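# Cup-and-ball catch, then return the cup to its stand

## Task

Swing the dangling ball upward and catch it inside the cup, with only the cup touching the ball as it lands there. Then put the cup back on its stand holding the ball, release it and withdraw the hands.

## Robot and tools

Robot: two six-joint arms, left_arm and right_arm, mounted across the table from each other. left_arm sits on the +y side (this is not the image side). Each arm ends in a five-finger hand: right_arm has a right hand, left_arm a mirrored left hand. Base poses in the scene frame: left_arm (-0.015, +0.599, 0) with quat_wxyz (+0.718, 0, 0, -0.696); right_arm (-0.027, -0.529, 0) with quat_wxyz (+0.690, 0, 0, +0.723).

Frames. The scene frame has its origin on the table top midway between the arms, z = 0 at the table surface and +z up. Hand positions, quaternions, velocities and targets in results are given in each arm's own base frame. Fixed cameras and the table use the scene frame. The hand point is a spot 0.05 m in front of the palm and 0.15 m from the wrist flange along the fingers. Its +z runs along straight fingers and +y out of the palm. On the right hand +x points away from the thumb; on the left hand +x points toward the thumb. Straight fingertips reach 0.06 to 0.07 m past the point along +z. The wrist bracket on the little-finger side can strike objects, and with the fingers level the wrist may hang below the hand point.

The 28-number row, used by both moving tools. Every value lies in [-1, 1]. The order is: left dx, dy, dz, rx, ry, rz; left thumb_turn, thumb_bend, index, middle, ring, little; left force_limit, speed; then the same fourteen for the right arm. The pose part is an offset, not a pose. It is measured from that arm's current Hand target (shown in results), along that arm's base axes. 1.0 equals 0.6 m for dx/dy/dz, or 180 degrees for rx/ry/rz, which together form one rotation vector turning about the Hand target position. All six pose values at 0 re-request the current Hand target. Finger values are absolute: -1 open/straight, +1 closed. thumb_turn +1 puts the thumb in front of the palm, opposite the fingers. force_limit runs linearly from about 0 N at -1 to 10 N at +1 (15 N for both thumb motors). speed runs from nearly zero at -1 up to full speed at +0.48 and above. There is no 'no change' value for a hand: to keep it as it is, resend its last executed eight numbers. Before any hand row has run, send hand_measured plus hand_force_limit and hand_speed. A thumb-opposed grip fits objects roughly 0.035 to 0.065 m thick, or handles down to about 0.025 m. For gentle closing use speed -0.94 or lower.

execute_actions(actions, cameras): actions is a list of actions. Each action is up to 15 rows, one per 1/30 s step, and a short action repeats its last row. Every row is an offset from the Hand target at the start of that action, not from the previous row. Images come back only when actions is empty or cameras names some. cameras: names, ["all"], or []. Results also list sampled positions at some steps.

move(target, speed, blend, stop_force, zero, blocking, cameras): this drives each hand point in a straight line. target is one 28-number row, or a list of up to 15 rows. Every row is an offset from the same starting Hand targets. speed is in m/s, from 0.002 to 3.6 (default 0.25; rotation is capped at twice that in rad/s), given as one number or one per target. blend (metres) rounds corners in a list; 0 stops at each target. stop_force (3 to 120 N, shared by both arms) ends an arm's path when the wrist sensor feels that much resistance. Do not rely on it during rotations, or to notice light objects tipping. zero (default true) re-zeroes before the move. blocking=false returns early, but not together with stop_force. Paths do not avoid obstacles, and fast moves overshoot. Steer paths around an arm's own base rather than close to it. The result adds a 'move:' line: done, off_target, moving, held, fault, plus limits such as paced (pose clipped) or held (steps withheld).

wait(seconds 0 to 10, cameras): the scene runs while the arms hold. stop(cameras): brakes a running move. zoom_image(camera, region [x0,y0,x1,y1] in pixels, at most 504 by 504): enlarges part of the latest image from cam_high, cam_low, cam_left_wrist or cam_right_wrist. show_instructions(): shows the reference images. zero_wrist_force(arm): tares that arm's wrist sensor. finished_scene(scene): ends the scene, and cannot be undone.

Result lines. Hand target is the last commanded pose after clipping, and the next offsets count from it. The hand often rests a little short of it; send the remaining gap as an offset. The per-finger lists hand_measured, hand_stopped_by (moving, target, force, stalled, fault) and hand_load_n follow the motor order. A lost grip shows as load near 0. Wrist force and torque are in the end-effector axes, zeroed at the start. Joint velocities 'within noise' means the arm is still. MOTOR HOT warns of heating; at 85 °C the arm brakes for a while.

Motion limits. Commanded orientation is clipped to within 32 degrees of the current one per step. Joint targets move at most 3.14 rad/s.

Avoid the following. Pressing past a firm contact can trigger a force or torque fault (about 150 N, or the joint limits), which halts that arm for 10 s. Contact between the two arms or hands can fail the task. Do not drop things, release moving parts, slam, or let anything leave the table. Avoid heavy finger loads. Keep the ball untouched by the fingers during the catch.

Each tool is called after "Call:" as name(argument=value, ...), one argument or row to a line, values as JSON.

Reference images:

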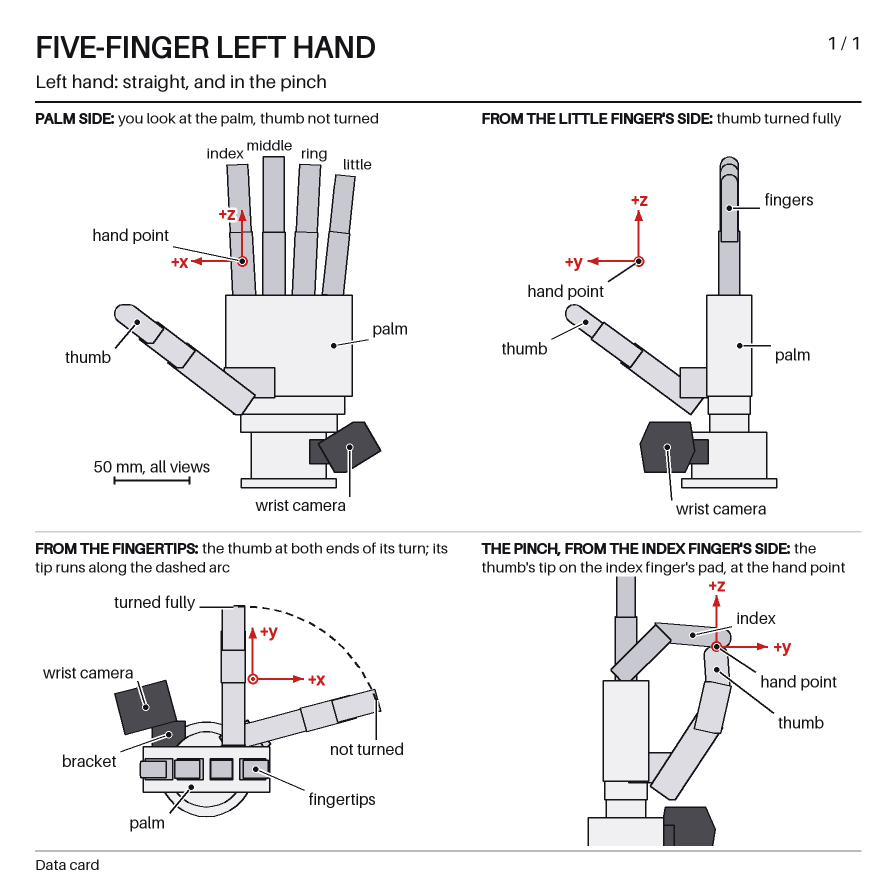

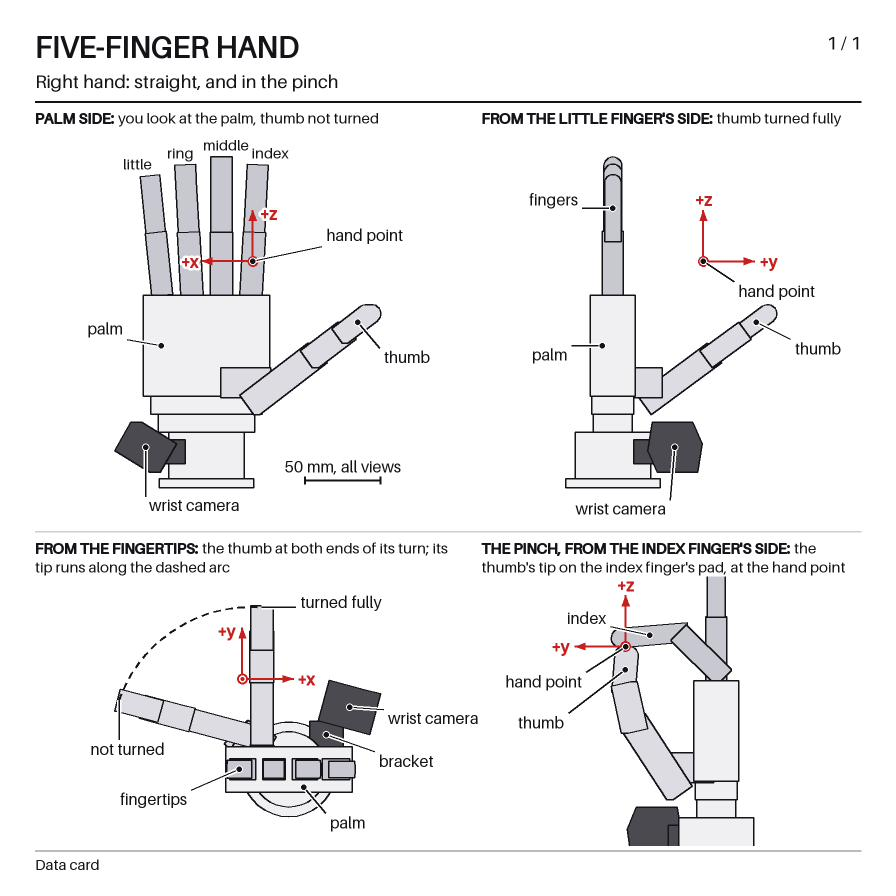

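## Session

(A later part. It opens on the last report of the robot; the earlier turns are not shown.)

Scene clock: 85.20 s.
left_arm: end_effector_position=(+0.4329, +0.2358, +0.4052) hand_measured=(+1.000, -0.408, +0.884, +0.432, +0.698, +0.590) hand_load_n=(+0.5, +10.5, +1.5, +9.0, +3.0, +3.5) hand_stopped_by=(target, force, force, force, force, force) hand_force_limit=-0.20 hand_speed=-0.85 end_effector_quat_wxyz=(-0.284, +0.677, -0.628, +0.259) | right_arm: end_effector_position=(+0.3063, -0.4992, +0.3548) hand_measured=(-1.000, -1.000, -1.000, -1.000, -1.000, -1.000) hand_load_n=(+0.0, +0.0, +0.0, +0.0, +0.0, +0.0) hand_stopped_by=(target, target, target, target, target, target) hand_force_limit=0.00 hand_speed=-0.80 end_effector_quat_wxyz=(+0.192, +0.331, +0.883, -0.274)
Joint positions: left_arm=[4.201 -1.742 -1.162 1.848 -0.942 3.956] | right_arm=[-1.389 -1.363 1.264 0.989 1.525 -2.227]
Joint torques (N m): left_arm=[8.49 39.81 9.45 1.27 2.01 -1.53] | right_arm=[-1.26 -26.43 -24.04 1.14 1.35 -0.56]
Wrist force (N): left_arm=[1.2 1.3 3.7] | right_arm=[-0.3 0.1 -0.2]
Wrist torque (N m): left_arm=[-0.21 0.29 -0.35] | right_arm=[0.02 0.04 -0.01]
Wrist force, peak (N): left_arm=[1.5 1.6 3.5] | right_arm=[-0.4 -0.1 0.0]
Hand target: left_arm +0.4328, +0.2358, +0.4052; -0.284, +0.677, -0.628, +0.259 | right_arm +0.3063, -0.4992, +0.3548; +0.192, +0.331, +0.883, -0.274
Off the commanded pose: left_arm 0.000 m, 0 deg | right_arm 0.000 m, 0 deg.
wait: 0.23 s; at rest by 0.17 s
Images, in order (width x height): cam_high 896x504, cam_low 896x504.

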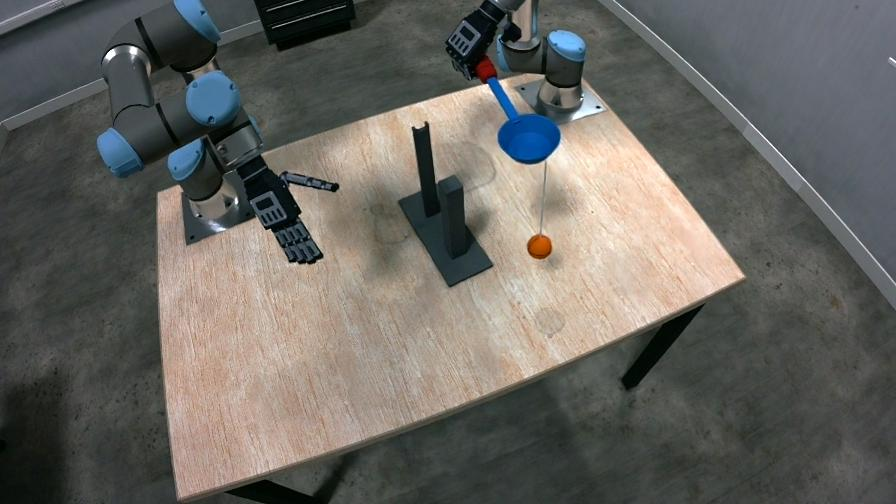

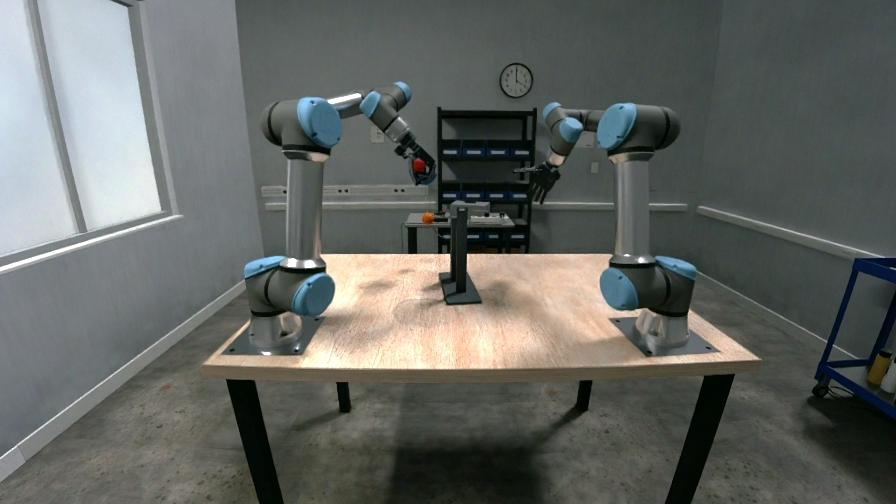

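Call:
move(
  target=[-0.0213, 0.207, 0.1247, 0, 0, 0, 1, 0.9, 0.9, 0.9, 0.8, 0.8, -0.2, -0.85, 0, 0, 0, 0, 0, 0, -1, -1, -1, -1, -1, -1, 0, -0.8],
  speed=0.04,
)

Call:
move(
  target=[0, 0, 0.025, 0, 0, 0, 1, 0.9, 0.9, 0.9, 0.8, 0.8, -0.2, -0.85, 0, 0, 0, 0, 0, 0, -1, -1, -1, -1, -1, -1, 0, -0.8],
  speed=0.005,
  blocking=false,
)

Call:
wait(
  seconds=0.21,
  cameras=["cam_high", "cam_low"],
)

Call:
wait(
  seconds=0.21,
  cameras=["cam_high", "cam_low"],
)

Call:
wait(
  seconds=0.21,
  cameras=["cam_high", "cam_low"],
)

Call:
wait(
  seconds=0.21,
  cameras=["cam_high", "cam_low"],
)

Call:
wait(
  seconds=10,
)

Scene clock: 90.77 s.
left_arm: end_effector_position=(+0.4200, +0.3600, +0.4800) hand_measured=(+1.000, -0.408, +0.884, +0.432, +0.698, +0.590) hand_load_n=(+1.0, +10.5, +1.5, +8.5, +2.5, +2.5) hand_stopped_by=(target, force, force, force, force, force) hand_force_limit=-0.20 hand_speed=-0.85 end_effector_quat_wxyz=(-0.284, +0.677, -0.628, +0.259) | right_arm: end_effector_position=(+0.3063, -0.4992, +0.3548) hand_measured=(-1.000, -1.000, -1.000, -1.000, -1.000, -1.000) hand_load_n=(+0.0, +0.0, +0.0, +0.0, +0.0, +0.0) hand_stopped_by=(target, target, target, target, target, target) hand_force_limit=0.00 hand_speed=-0.80 end_effector_quat_wxyz=(+0.192, +0.331, +0.883, -0.274)
Joint positions: left_arm=[4.357 -2.095 -0.488 1.417 -0.872 4.133] | right_arm=[-1.389 -1.363 1.264 0.989 1.525 -2.227]
Joint torques (N m): left_arm=[8.51 25.04 28.29 -4.03 -0.79 2.87] | right_arm=[-1 -26.04 -24.63 1.16 1.32 -0.52]
Wrist force (N): left_arm=[1.1 1.3 2.6] | right_arm=[-0.1 0.3 0.2]
Wrist torque (N m): left_arm=[-0.20 0.23 -0.45] | right_arm=[0.04 0.01 0.00]
Wrist force, peak (N): left_arm=[1.3 1.6 3.6] | right_arm=[-0.4 0.3 -0.3]
Hand target: left_arm +0.4200, +0.3600, +0.4801; -0.284, +0.677, -0.628, +0.259 | right_arm +0.3063, -0.4992, +0.3548; +0.192, +0.331, +0.883, -0.274
Off the commanded pose: left_arm 0.000 m, 0 deg | right_arm 0.000 m, 0 deg.
move: done

Scene clock: 91.27 s.
left_arm: end_effector_position=(+0.4200, +0.3600, +0.4817) hand_measured=(+1.000, -0.408, +0.884, +0.432, +0.698, +0.590) hand_load_n=(+1.0, +10.5, +1.5, +8.5, +2.5, +2.5) hand_stopped_by=(target, force, force, force, force, force) hand_force_limit=-0.20 hand_speed=-0.85 end_effector_quat_wxyz=(-0.284, +0.677, -0.628, +0.259) end_effector_velocity=(+0.000, +0.000, +0.005) end_effector_angular_velocity=(+0.001, +0.001, -0.001) | right_arm: end_effector_position=(+0.3063, -0.4992, +0.3548) hand_measured=(-1.000, -1.000, -1.000, -1.000, -1.000, -1.000) hand_load_n=(+0.0, +0.0, +0.0, +0.0, +0.0, +0.0) hand_stopped_by=(target, target, target, target, target, target) hand_force_limit=0.00 hand_speed=-0.80 end_effector_quat_wxyz=(+0.192, +0.331, +0.883, -0.274)
Joint positions: left_arm=[4.357 -2.099 -0.475 1.409 -0.872 4.133] | right_arm=[-1.389 -1.363 1.264 0.989 1.525 -2.227]
Joint velocities: left_arm=[0 -0.013 0.037 -0.024 -0.001 0.001] | right_arm=[within noise]
Joint torques (N m): left_arm=[7.8 24.73 29.18 -4.26 0.29 2.48] | right_arm=[-1.8 -26 -24.29 0.98 1.34 -0.36]
Wrist force (N): left_arm=[1.0 1.5 3.0] | right_arm=[-0.2 0.0 0.0]
Wrist torque (N m): left_arm=[-0.21 0.23 -0.45] | right_arm=[0.00 0.03 -0.01]
Wrist force, peak (N): left_arm=[1.1 1.7 3.1] | right_arm=[-0.5 0.0 0.0]
Hand target: left_arm +0.4200, +0.3600, +0.4825; -0.284, +0.677, -0.628, +0.259 | right_arm +0.3063, -0.4992, +0.3548; +0.192, +0.331, +0.883, -0.274
Off the commanded pose: left_arm 0.013 m, 0 deg | right_arm 0.000 m, 0 deg.
move: running

Scene clock: 91.50 s.
left_arm: end_effector_position=(+0.4200, +0.3600, +0.4829) hand_measured=(+1.000, -0.408, +0.884, +0.432, +0.698, +0.590) hand_load_n=(+1.0, +10.5, +1.5, +9.0, +2.5, +2.5) hand_stopped_by=(target, force, force, force, force, force) hand_force_limit=-0.20 hand_speed=-0.85 end_effector_quat_wxyz=(-0.284, +0.677, -0.628, +0.259) end_effector_velocity=(+0.000, +0.000, +0.005) end_effector_angular_velocity=(+0.000, +0.000, +0.001) | right_arm: end_effector_position=(+0.3063, -0.4992, +0.3548) hand_measured=(-1.000, -1.000, -1.000, -1.000, -1.000, -1.000) hand_load_n=(+0.0, +0.0, +0.0, +0.0, +0.0, +0.0) hand_stopped_by=(target, target, target, target, target, target) hand_force_limit=0.00 hand_speed=-0.80 end_effector_quat_wxyz=(+0.192, +0.331, +0.883, -0.274)
Joint positions: left_arm=[4.357 -2.103 -0.467 1.404 -0.872 4.133] | right_arm=[-1.389 -1.363 1.264 0.989 1.525 -2.227]
Joint velocities: left_arm=[0 -0.014 0.038 -0.024 0 -0.001] | right_arm=[within noise]
Joint torques (N m): left_arm=[8.59 24.86 28.54 -4.01 0.89 2.3] | right_arm=[-0.24 -26.22 -24.4 1.09 1.38 -0.59]
Wrist force (N): left_arm=[1.0 1.2 2.7] | right_arm=[-0.1 0.1 -0.2]
Wrist torque (N m): left_arm=[-0.23 0.23 -0.46] | right_arm=[0.03 0.01 0.00]
Wrist force, peak (N): left_arm=[1.1 1.7 2.9] | right_arm=[-0.3 0.2 -0.2]
Hand target: left_arm +0.4200, +0.3600, +0.4837; -0.284, +0.677, -0.628, +0.259 | right_arm +0.3063, -0.4992, +0.3548; +0.192, +0.331, +0.883, -0.274
Off the commanded pose: left_arm 0.012 m, 0 deg | right_arm 0.000 m, 0 deg.
earlier move: running
wait: 0.23 s; no rest
Images, in order (width x height): cam_high 896x504, cam_low 896x504.

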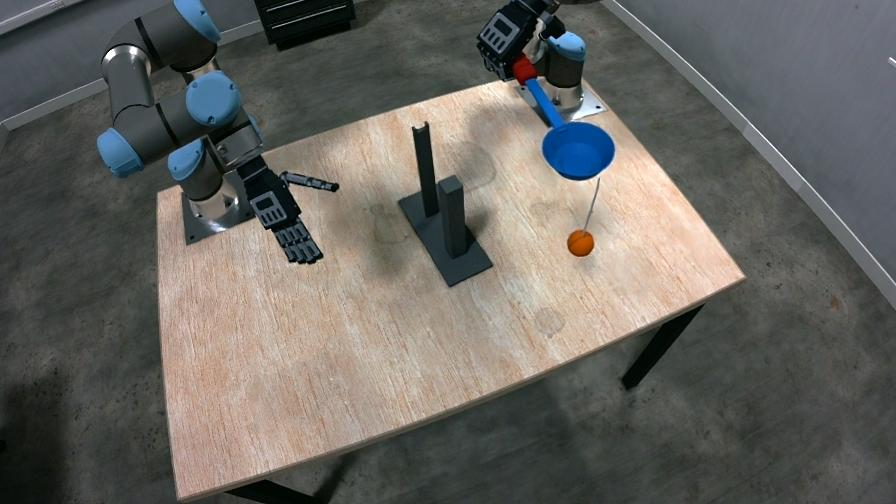

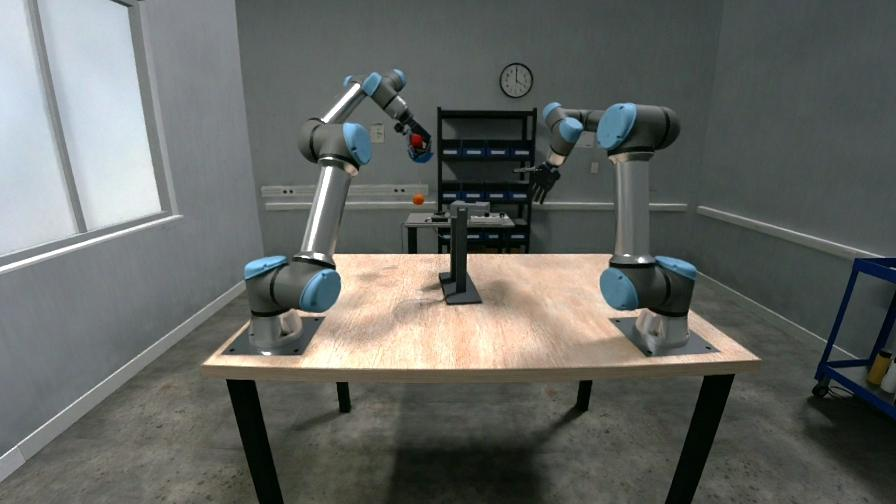

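Scene clock: 91.73 s.
left_arm: end_effector_position=(+0.4200, +0.3600, +0.4840) hand_measured=(+1.000, -0.408, +0.884, +0.432, +0.698, +0.590) hand_load_n=(+0.5, +10.5, +1.5, +8.5, +2.5, +2.5) hand_stopped_by=(target, force, force, force, force, force) hand_force_limit=-0.20 hand_speed=-0.85 end_effector_quat_wxyz=(-0.284, +0.677, -0.628, +0.259) end_effector_velocity=(+0.000, +0.000, +0.005) end_effector_angular_velocity=(+0.000, -0.001, +0.001) | right_arm: end_effector_position=(+0.3063, -0.4992, +0.3548) hand_measured=(-1.000, -1.000, -1.000, -1.000, -1.000, -1.000) hand_load_n=(+0.0, +0.0, +0.0, +0.0, +0.0, +0.0) hand_stopped_by=(target, target, target, target, target, target) hand_force_limit=0.00 hand_speed=-0.80 end_effector_quat_wxyz=(+0.192, +0.331, +0.883, -0.274)
Joint positions: left_arm=[4.357 -2.106 -0.458 1.398 -0.872 4.133] | right_arm=[-1.389 -1.363 1.264 0.989 1.525 -2.227]
Joint velocities: left_arm=[0.001 -0.014 0.04 -0.025 0 0] | right_arm=[within noise]
Joint torques (N m): left_arm=[8.46 24.34 28.69 -4.02 1.7 1.88] | right_arm=[-1.08 -25.29 -24.9 1.22 1.26 -0.53]
Wrist force (N): left_arm=[1.1 1.4 2.7] | right_arm=[-0.1 0.0 -0.2]
Wrist torque (N m): left_arm=[-0.20 0.23 -0.45] | right_arm=[0.01 0.02 -0.01]
Wrist force, peak (N): left_arm=[1.0 1.6 3.1] | right_arm=[-0.1 0.1 -0.3]
Hand target: left_arm +0.4200, +0.3600, +0.4848; -0.284, +0.677, -0.628, +0.259 | right_arm +0.3063, -0.4992, +0.3548; +0.192, +0.331, +0.883, -0.274
Off the commanded pose: left_arm 0.011 m, 0 deg | right_arm 0.000 m, 0 deg.
earlier move: running
wait: 0.23 s; no rest
Images, in order (width x height): cam_high 896x504, cam_low 896x504.

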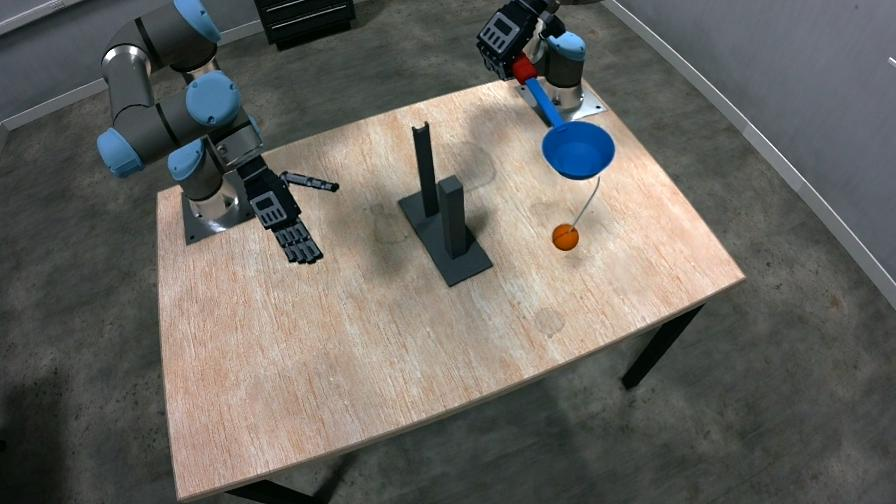

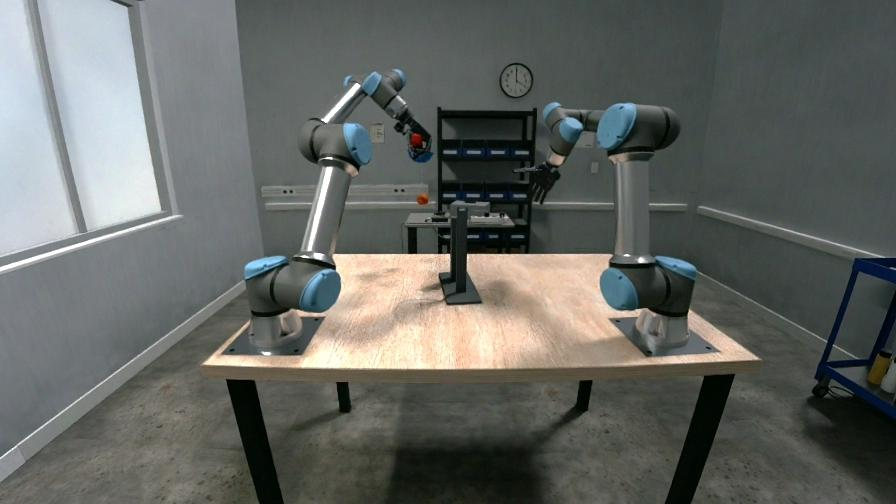

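Scene clock: 91.97 s.
left_arm: end_effector_position=(+0.4200, +0.3600, +0.4852) hand_measured=(+1.000, -0.408, +0.884, +0.432, +0.698, +0.590) hand_load_n=(+1.0, +11.0, +1.5, +8.5, +2.5, +2.5) hand_stopped_by=(target, force, force, force, force, force) hand_force_limit=-0.20 hand_speed=-0.85 end_effector_quat_wxyz=(-0.284, +0.677, -0.628, +0.259) end_effector_velocity=(+0.000, +0.000, +0.005) end_effector_angular_velocity=(+0.003, -0.001, -0.002) | right_arm: end_effector_position=(+0.3063, -0.4992, +0.3548) hand_measured=(-1.000, -1.000, -1.000, -1.000, -1.000, -1.000) hand_load_n=(+0.0, +0.0, +0.0, +0.0, +0.0, +0.0) hand_stopped_by=(target, target, target, target, target, target) hand_force_limit=0.00 hand_speed=-0.80 end_effector_quat_wxyz=(+0.192, +0.331, +0.883, -0.274)
Joint positions: left_arm=[4.357 -2.109 -0.448 1.392 -0.872 4.133] | right_arm=[-1.389 -1.363 1.264 0.989 1.525 -2.227]
Joint velocities: left_arm=[0 -0.015 0.04 -0.024 0.001 0.003] | right_arm=[within noise]
Joint torques (N m): left_arm=[8.49 25.13 28.6 -4.19 2.09 1.65] | right_arm=[-0.3 -25.38 -25.02 1 1.33 -0.52]
Wrist force (N): left_arm=[0.8 1.3 2.9] | right_arm=[-0.2 -0.1 -0.2]
Wrist torque (N m): left_arm=[-0.22 0.27 -0.46] | right_arm=[0.00 0.03 -0.01]
Wrist force, peak (N): left_arm=[1.2 1.7 2.8] | right_arm=[-0.4 0.0 -0.2]
Hand target: left_arm +0.4200, +0.3600, +0.4860; -0.284, +0.677, -0.628, +0.259 | right_arm +0.3063, -0.4992, +0.3548; +0.192, +0.331, +0.883, -0.274
Off the commanded pose: left_arm 0.010 m, 0 deg | right_arm 0.000 m, 0 deg.
earlier move: running
wait: 0.23 s; no rest
Images, in order (width x height): cam_high 896x504, cam_low 896x504.

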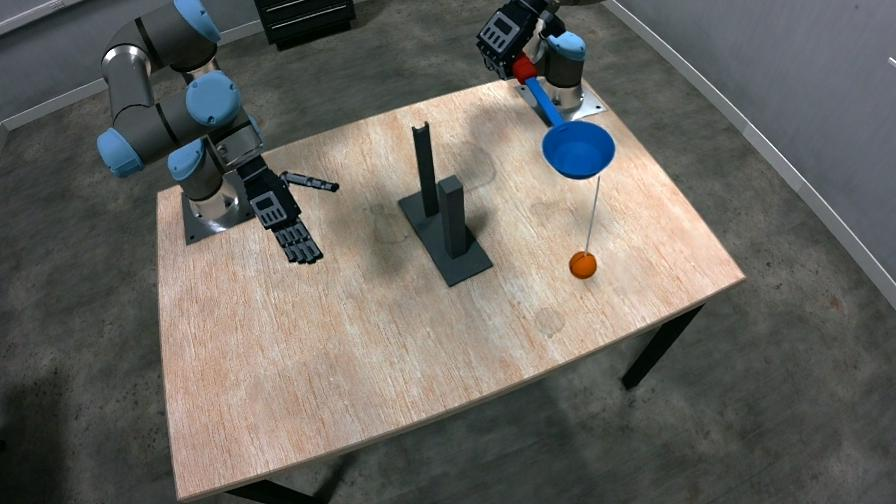

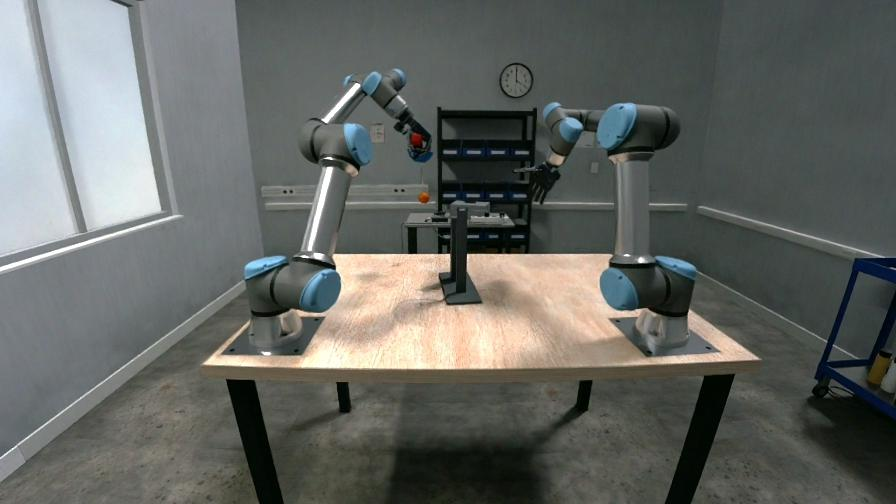

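Scene clock: 92.20 s.
left_arm: end_effector_position=(+0.4200, +0.3600, +0.4863) hand_measured=(+1.000, -0.408, +0.884, +0.432, +0.698, +0.590) hand_load_n=(+0.5, +10.5, +1.5, +9.0, +2.5, +2.5) hand_stopped_by=(target, force, force, force, force, force) hand_force_limit=-0.20 hand_speed=-0.85 end_effector_quat_wxyz=(-0.284, +0.677, -0.628, +0.259) end_effector_velocity=(+0.000, +0.000, +0.005) end_effector_angular_velocity=(-0.001, +0.001, +0.002) | right_arm: end_effector_position=(+0.3063, -0.4992, +0.3548) hand_measured=(-1.000, -1.000, -1.000, -1.000, -1.000, -1.000) hand_load_n=(-0.5, +0.0, +0.0, +0.5, +0.0, +0.0) hand_stopped_by=(target, target, target, target, target, target) hand_force_limit=0.00 hand_speed=-0.80 end_effector_quat_wxyz=(+0.192, +0.331, +0.883, -0.274)
Joint positions: left_arm=[4.357 -2.113 -0.439 1.386 -0.872 4.133] | right_arm=[-1.389 -1.363 1.264 0.989 1.525 -2.227]
Joint velocities: left_arm=[0 -0.015 0.04 -0.025 -0.001 -0.002] | right_arm=[within noise]
Joint torques (N m): left_arm=[8.63 25.27 29 -4.1 2.19 1.4] | right_arm=[-0.31 -25.38 -24.72 1.07 1.36 -0.57]
Wrist force (N): left_arm=[1.0 1.6 2.6] | right_arm=[-0.2 0.0 -0.3]
Wrist torque (N m): left_arm=[-0.18 0.22 -0.47] | right_arm=[0.02 0.04 -0.01]
Wrist force, peak (N): left_arm=[0.9 1.5 3.0] | right_arm=[-0.5 0.1 0.0]
Hand target: left_arm +0.4200, +0.3600, +0.4871; -0.284, +0.677, -0.628, +0.259 | right_arm +0.3063, -0.4992, +0.3548; +0.192, +0.331, +0.883, -0.274
Off the commanded pose: left_arm 0.009 m, 0 deg | right_arm 0.000 m, 0 deg.
earlier move: running
wait: 0.23 s; no rest
Images, in order (width x height): cam_high 896x504, cam_low 896x504.

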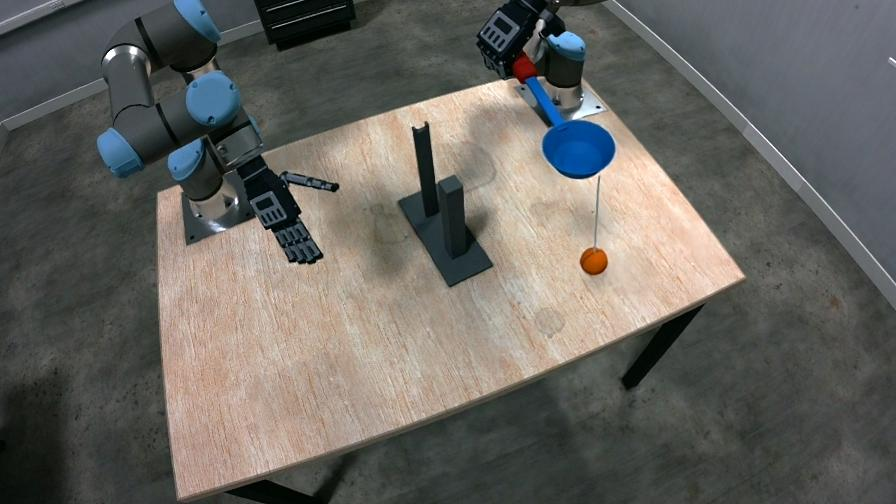

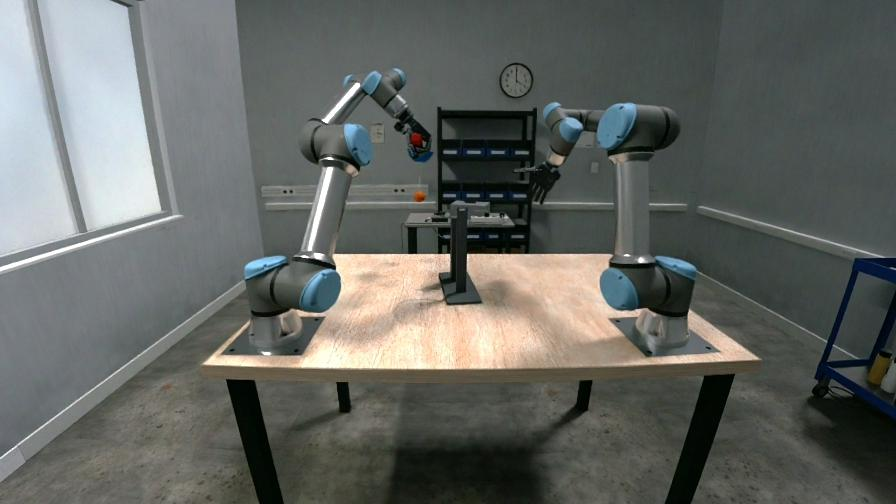

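Scene clock: 94.00 s.
left_arm: end_effector_position=(+0.4200, +0.3600, +0.4949) hand_measured=(+1.000, -0.408, +0.884, +0.432, +0.698, +0.590) hand_load_n=(+1.0, +10.5, +1.5, +9.0, +2.5, +2.5) hand_stopped_by=(target, force, force, force, force, force) hand_force_limit=-0.20 hand_speed=-0.85 end_effector_quat_wxyz=(-0.284, +0.677, -0.628, +0.259) end_effector_velocity=(+0.000, +0.000, +0.001) end_effector_angular_velocity=(-0.001, +0.001, +0.002) | right_arm: end_effector_position=(+0.3063, -0.4992, +0.3548) hand_measured=(-1.000, -1.000, -1.000, -1.000, -1.000, -1.000) hand_load_n=(+0.0, +0.0, +0.0, +0.0, +0.0, +0.0) hand_stopped_by=(target, target, target, target, target, target) hand_force_limit=0.00 hand_speed=-0.80 end_effector_quat_wxyz=(+0.192, +0.331, +0.883, -0.274)
Joint positions: left_arm=[4.357 -2.143 -0.362 1.338 -0.872 4.133] | right_arm=[-1.389 -1.363 1.264 0.989 1.525 -2.227]
Joint velocities: left_arm=[0 -0.007 0.016 -0.009 -0.001 -0.001] | right_arm=[within noise]
Joint torques (N m): left_arm=[6.16 25.66 27.47 -4.04 1.79 -0.65] | right_arm=[-0.05 -26.06 -24.92 1.04 1.47 -0.45]
Wrist force (N): left_arm=[0.9 1.5 2.7] | right_arm=[-0.3 0.1 0.1]
Wrist torque (N m): left_arm=[-0.17 0.26 -0.49] | right_arm=[0.01 0.04 -0.02]
Wrist force, peak (N): left_arm=[0.8 1.7 3.2] | right_arm=[-0.3 0.3 -0.3]
Hand target: left_arm +0.4200, +0.3600, +0.4951; -0.284, +0.677, -0.628, +0.259 | right_arm +0.3063, -0.4992, +0.3548; +0.192, +0.331, +0.883, -0.274
Off the commanded pose: left_arm 0.000 m, 0 deg | right_arm 0.000 m, 0 deg.
earlier move: done
wait: 1.80 of 10 s (the move ended)

Call:
move(
  target=[0, 0, -0.05, 0, 0, 0, 1, 0.9, 0.9, 0.9, 0.8, 0.8, -0.2, -0.85, 0, 0, 0, 0, 0, 0, -1, -1, -1, -1, -1, -1, 0, -0.8],
  speed=0.005,
  blocking=false,
)

Call:
wait(
  seconds=0.2,
  cameras=["cam_high", "cam_low"],
)

Call:
wait(
  seconds=0.2,
  cameras=["cam_high", "cam_low"],
)

Call:
wait(
  seconds=0.2,
  cameras=["cam_high", "cam_low"],
)

Call:
wait(
  seconds=0.2,
  cameras=["cam_high", "cam_low"],
)

Scene clock: 95.43 s.
left_arm: end_effector_position=(+0.4200, +0.3600, +0.4934) hand_measured=(+1.000, -0.408, +0.884, +0.432, +0.698, +0.590) hand_load_n=(+0.5, +10.5, +1.5, +8.5, +3.0, +2.5) hand_stopped_by=(target, force, force, force, force, force) hand_force_limit=-0.20 hand_speed=-0.85 end_effector_quat_wxyz=(-0.284, +0.677, -0.628, +0.259) end_effector_velocity=(+0.000, +0.000, -0.005) end_effector_angular_velocity=(+0.000, +0.001, +0.001) | right_arm: end_effector_position=(+0.3063, -0.4992, +0.3548) hand_measured=(-1.000, -1.000, -1.000, -1.000, -1.000, -1.000) hand_load_n=(-0.5, +0.0, +0.0, +0.0, +0.0, +0.0) hand_stopped_by=(target, target, target, target, target, target) hand_force_limit=0.00 hand_speed=-0.80 end_effector_quat_wxyz=(+0.192, +0.331, +0.883, -0.274)
Joint positions: left_arm=[4.357 -2.137 -0.376 1.347 -0.872 4.133] | right_arm=[-1.389 -1.363 1.264 0.989 1.525 -2.227]
Joint velocities: left_arm=[0 0.019 -0.047 0.029 -0.001 0] | right_arm=[within noise]
Joint torques (N m): left_arm=[-5.27 52.32 4.95 1.34 -0.68 2.86] | right_arm=[-1.16 -26.09 -24.49 1.1 1.58 -0.44]
Wrist force (N): left_arm=[0.8 1.6 3.0] | right_arm=[-0.3 0.1 0.2]
Wrist torque (N m): left_arm=[-0.19 0.28 -0.48] | right_arm=[0.01 0.04 -0.01]
Wrist force, peak (N): left_arm=[0.9 1.5 3.2] | right_arm=[-0.3 0.1 -0.3]
Hand target: left_arm +0.4200, +0.3600, +0.4926; -0.284, +0.677, -0.628, +0.259 | right_arm +0.3063, -0.4992, +0.3548; +0.192, +0.331, +0.883, -0.274
Off the commanded pose: left_arm 0.028 m, 0 deg | right_arm 0.000 m, 0 deg.
move: running

Scene clock: 95.63 s.
left_arm: end_effector_position=(+0.4200, +0.3600, +0.4924) hand_measured=(+1.000, -0.408, +0.884, +0.432, +0.698, +0.590) hand_load_n=(+1.0, +10.0, +1.5, +8.5, +2.5, +2.5) hand_stopped_by=(target, force, force, force, force, force) hand_force_limit=-0.20 hand_speed=-0.85 end_effector_quat_wxyz=(-0.284, +0.677, -0.628, +0.259) end_effector_velocity=(+0.001, -0.001, -0.005) end_effector_angular_velocity=(-0.001, -0.001, -0.002) | right_arm: end_effector_position=(+0.3063, -0.4992, +0.3548) hand_measured=(-1.000, -1.000, -1.000, -1.000, -1.000, -1.000) hand_load_n=(-0.5, +0.0, -0.5, +0.0, +0.5, +0.0) hand_stopped_by=(target, target, target, target, target, target) hand_force_limit=0.00 hand_speed=-0.80 end_effector_quat_wxyz=(+0.192, +0.331, +0.883, -0.274)
Joint positions: left_arm=[4.357 -2.134 -0.385 1.353 -0.872 4.133] | right_arm=[-1.389 -1.363 1.264 0.989 1.525 -2.227]
Joint velocities: left_arm=[-0.001 0.018 -0.047 0.028 0.002 0] | right_arm=[within noise]
Joint torques (N m): left_arm=[-6.19 52.82 3.33 1.36 -0.68 2.79] | right_arm=[-1.25 -26.28 -24.95 1.11 1.44 -0.54]
Wrist force (N): left_arm=[0.7 1.8 2.7] | right_arm=[-0.3 0.0 -0.1]
Wrist torque (N m): left_arm=[-0.15 0.27 -0.49] | right_arm=[0.00 0.04 -0.02]
Wrist force, peak (N): left_arm=[1.0 1.8 2.8] | right_arm=[-0.3 0.1 -0.1]
Hand target: left_arm +0.4200, +0.3600, +0.4916; -0.284, +0.677, -0.628, +0.259 | right_arm +0.3063, -0.4992, +0.3548; +0.192, +0.331, +0.883, -0.274
Off the commanded pose: left_arm 0.027 m, 0 deg | right_arm 0.000 m, 0 deg.
earlier move: running
wait: 0.20 s; no rest
Images, in order (width x height): cam_high 896x504, cam_low 896x504.

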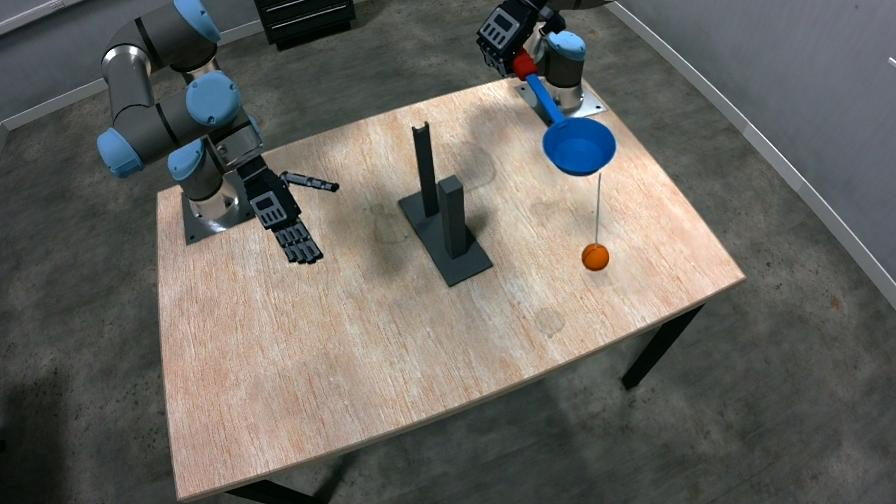

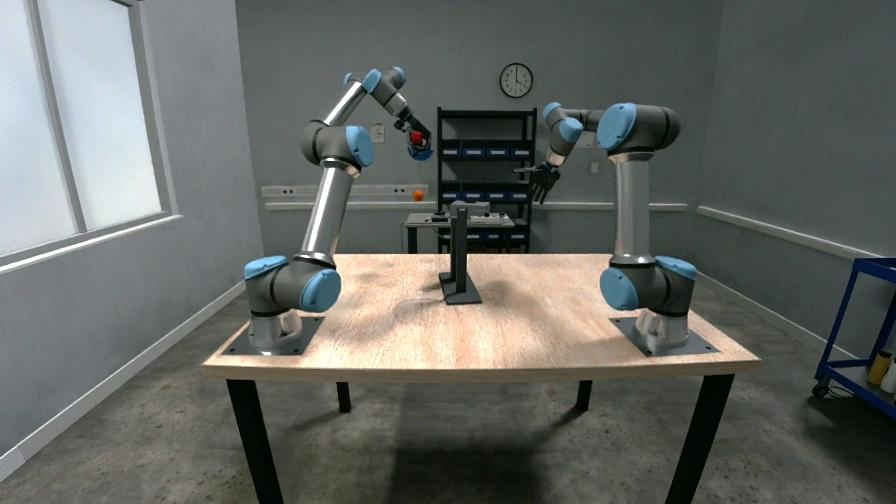

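Scene clock: 95.83 s.
left_arm: end_effector_position=(+0.4200, +0.3600, +0.4914) hand_measured=(+1.000, -0.408, +0.884, +0.432, +0.698, +0.590) hand_load_n=(+1.0, +10.5, +1.5, +8.5, +2.5, +2.5) hand_stopped_by=(target, force, force, force, force, force) hand_force_limit=-0.20 hand_speed=-0.85 end_effector_quat_wxyz=(-0.284, +0.677, -0.628, +0.259) end_effector_velocity=(-0.001, +0.000, -0.005) end_effector_angular_velocity=(+0.000, +0.002, +0.001) | right_arm: end_effector_position=(+0.3063, -0.4992, +0.3548) hand_measured=(-1.000, -1.000, -1.000, -1.000, -1.000, -1.000) hand_load_n=(-0.5, +0.0, +0.0, +0.0, +0.0, +0.0) hand_stopped_by=(target, target, target, target, target, target) hand_force_limit=0.00 hand_speed=-0.80 end_effector_quat_wxyz=(+0.192, +0.331, +0.883, -0.274)
Joint positions: left_arm=[4.357 -2.13 -0.394 1.358 -0.872 4.133] | right_arm=[-1.389 -1.363 1.264 0.989 1.525 -2.227]
Joint velocities: left_arm=[0.001 0.018 -0.046 0.028 -0.001 0] | right_arm=[within noise]
Joint torques (N m): left_arm=[-6.02 53.16 4.51 1.11 -0.62 2.92] | right_arm=[-0.81 -25.45 -24.78 1.22 1.5 -0.62]
Wrist force (N): left_arm=[1.0 1.5 2.7] | right_arm=[-0.3 0.0 -0.1]
Wrist torque (N m): left_arm=[-0.19 0.25 -0.47] | right_arm=[0.00 0.04 -0.02]
Wrist force, peak (N): left_arm=[1.0 1.8 3.1] | right_arm=[-0.4 0.0 -0.1]
Hand target: left_arm +0.4200, +0.3600, +0.4906; -0.284, +0.677, -0.628, +0.259 | right_arm +0.3063, -0.4992, +0.3548; +0.192, +0.331, +0.883, -0.274
Off the commanded pose: left_arm 0.026 m, 0 deg | right_arm 0.000 m, 0 deg.
earlier move: running
wait: 0.20 s; no rest
Images, in order (width x height): cam_high 896x504, cam_low 896x504.

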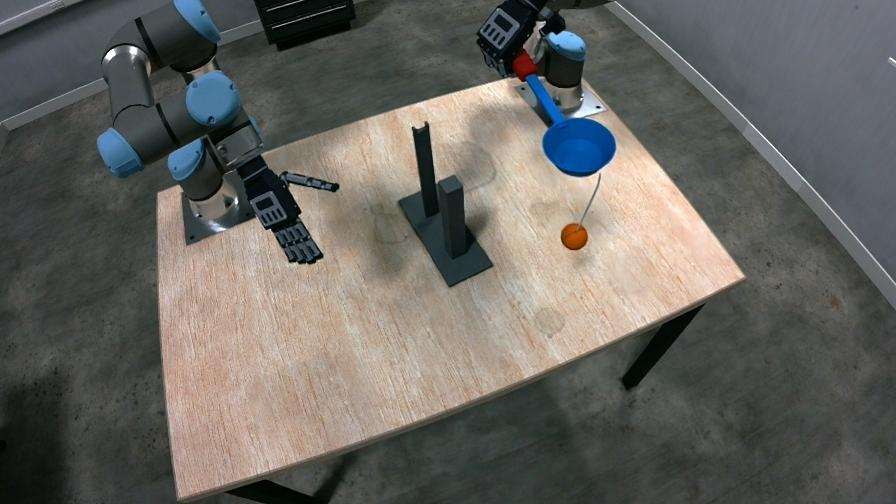

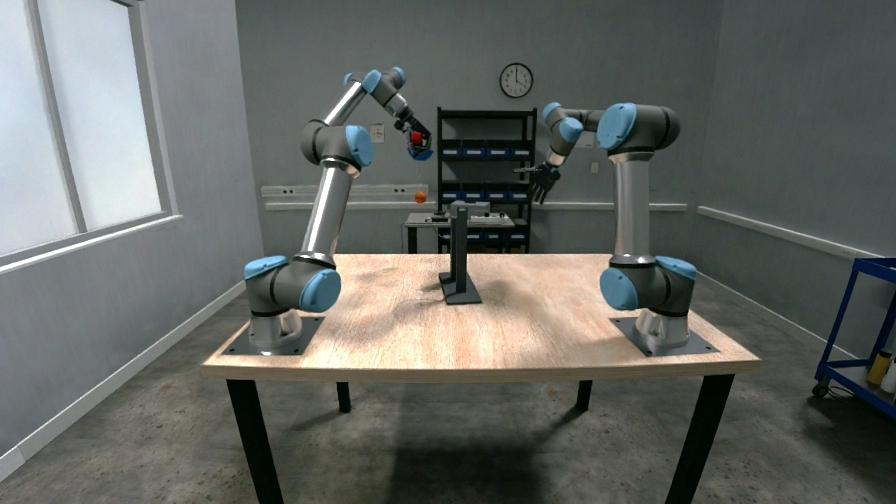

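Scene clock: 96.03 s.
left_arm: end_effector_position=(+0.4200, +0.3600, +0.4904) hand_measured=(+1.000, -0.408, +0.884, +0.432, +0.698, +0.590) hand_load_n=(+1.0, +10.5, +1.5, +8.5, +3.0, +2.5) hand_stopped_by=(target, force, force, force, force, force) hand_force_limit=-0.20 hand_speed=-0.85 end_effector_quat_wxyz=(-0.284, +0.677, -0.628, +0.259) end_effector_velocity=(+0.000, +0.000, -0.005) end_effector_angular_velocity=(+0.000, +0.000, +0.001) | right_arm: end_effector_position=(+0.3063, -0.4992, +0.3548) hand_measured=(-1.000, -1.000, -1.000, -1.000, -1.000, -1.000) hand_load_n=(+0.0, +0.0, +0.0, +0.0, +0.0, +0.0) hand_stopped_by=(target, target, target, target, target, target) hand_force_limit=0.00 hand_speed=-0.80 end_effector_quat_wxyz=(+0.192, +0.331, +0.883, -0.274)
Joint positions: left_arm=[4.357 -2.127 -0.403 1.364 -0.872 4.133] | right_arm=[-1.389 -1.363 1.264 0.989 1.525 -2.227]
Joint velocities: left_arm=[0 0.017 -0.044 0.027 0 0] | right_arm=[within noise]
Joint torques (N m): left_arm=[-6.24 53.59 5.3 1.22 -0.57 2.93] | right_arm=[-0.34 -25.45 -24.79 1.23 1.39 -0.55]
Wrist force (N): left_arm=[1.0 1.4 2.8] | right_arm=[-0.3 0.1 -0.2]
Wrist torque (N m): left_arm=[-0.19 0.25 -0.47] | right_arm=[0.03 0.05 -0.02]
Wrist force, peak (N): left_arm=[0.9 1.8 2.8] | right_arm=[-0.3 0.1 -0.2]
Hand target: left_arm +0.4200, +0.3600, +0.4896; -0.284, +0.677, -0.628, +0.259 | right_arm +0.3063, -0.4992, +0.3548; +0.192, +0.331, +0.883, -0.274
Off the commanded pose: left_arm 0.025 m, 0 deg | right_arm 0.000 m, 0 deg.
earlier move: running
wait: 0.20 s; no rest
Images, in order (width x height): cam_high 896x504, cam_low 896x504.

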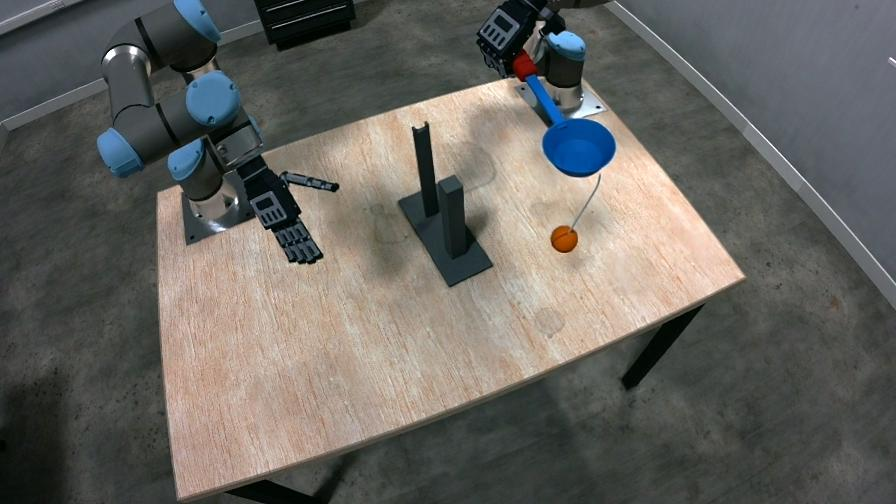

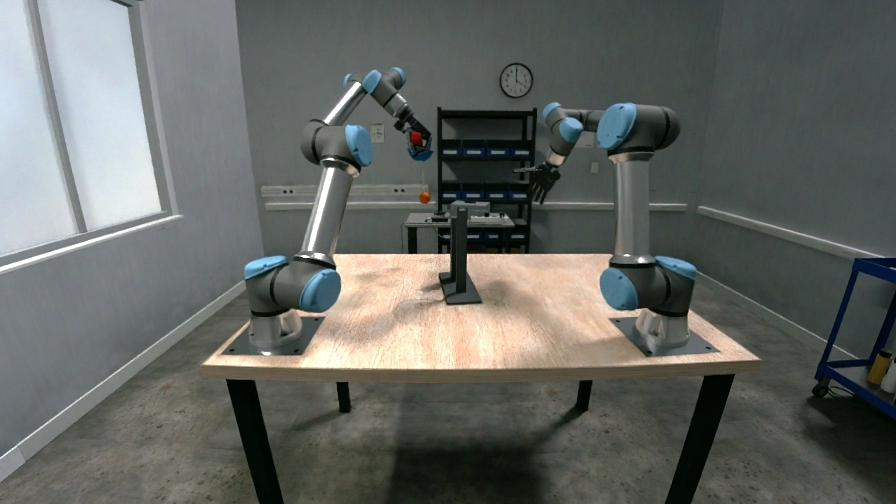

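Scene clock: 96.23 s.
left_arm: end_effector_position=(+0.4200, +0.3600, +0.4894) hand_measured=(+1.000, -0.408, +0.884, +0.432, +0.698, +0.590) hand_load_n=(+0.5, +10.5, +1.5, +8.5, +2.5, +2.5) hand_stopped_by=(target, force, force, force, force, force) hand_force_limit=-0.20 hand_speed=-0.85 end_effector_quat_wxyz=(-0.284, +0.677, -0.628, +0.259) end_effector_velocity=(+0.000, +0.000, -0.005) end_effector_angular_velocity=(-0.001, +0.000, +0.000) | right_arm: end_effector_position=(+0.3063, -0.4992, +0.3548) hand_measured=(-1.000, -1.000, -1.000, -1.000, -1.000, -1.000) hand_load_n=(+0.0, +0.0, +0.0, +0.0, +0.0, +0.0) hand_stopped_by=(target, target, target, target, target, target) hand_force_limit=0.00 hand_speed=-0.80 end_effector_quat_wxyz=(+0.192, +0.331, +0.883, -0.274)
Joint positions: left_arm=[4.357 -2.123 -0.412 1.369 -0.872 4.133] | right_arm=[-1.389 -1.363 1.264 0.989 1.525 -2.227]
Joint velocities: left_arm=[0 0.016 -0.044 0.026 0 0] | right_arm=[within noise]
Joint torques (N m): left_arm=[-6.19 50.7 4.91 1.44 -0.47 2.64] | right_arm=[-1.07 -25.95 -24.76 1.06 1.5 -0.29]
Wrist force (N): left_arm=[0.7 1.5 2.7] | right_arm=[-0.2 0.0 -0.1]
Wrist torque (N m): left_arm=[-0.17 0.27 -0.48] | right_arm=[0.01 0.04 -0.01]
Wrist force, peak (N): left_arm=[0.8 1.6 2.9] | right_arm=[-0.3 0.2 -0.2]
Hand target: left_arm +0.4200, +0.3600, +0.4886; -0.284, +0.677, -0.628, +0.259 | right_arm +0.3063, -0.4992, +0.3548; +0.192, +0.331, +0.883, -0.274
Off the commanded pose: left_arm 0.024 m, 0 deg | right_arm 0.000 m, 0 deg.
earlier move: running
wait: 0.20 s; no rest
Images, in order (width x height): cam_high 896x504, cam_low 896x504.

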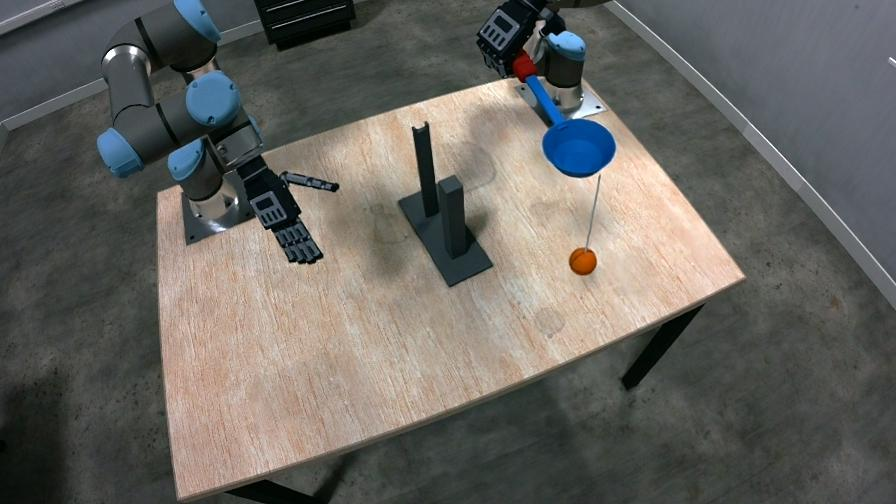

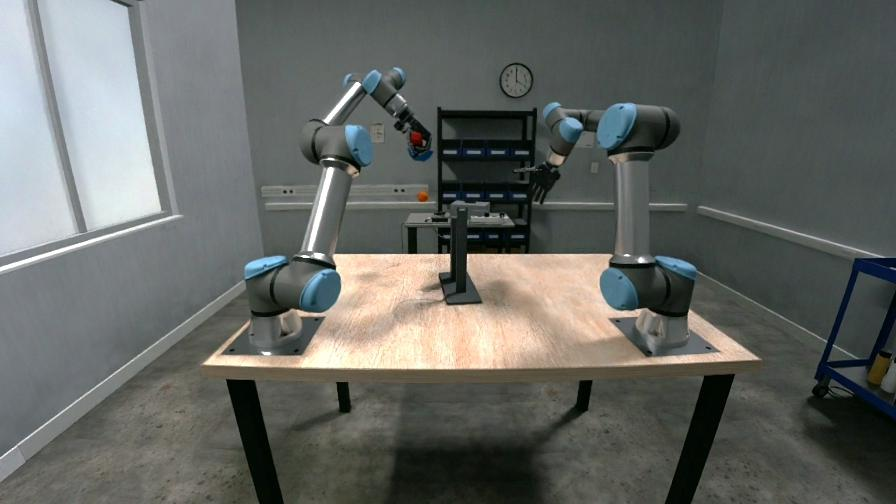

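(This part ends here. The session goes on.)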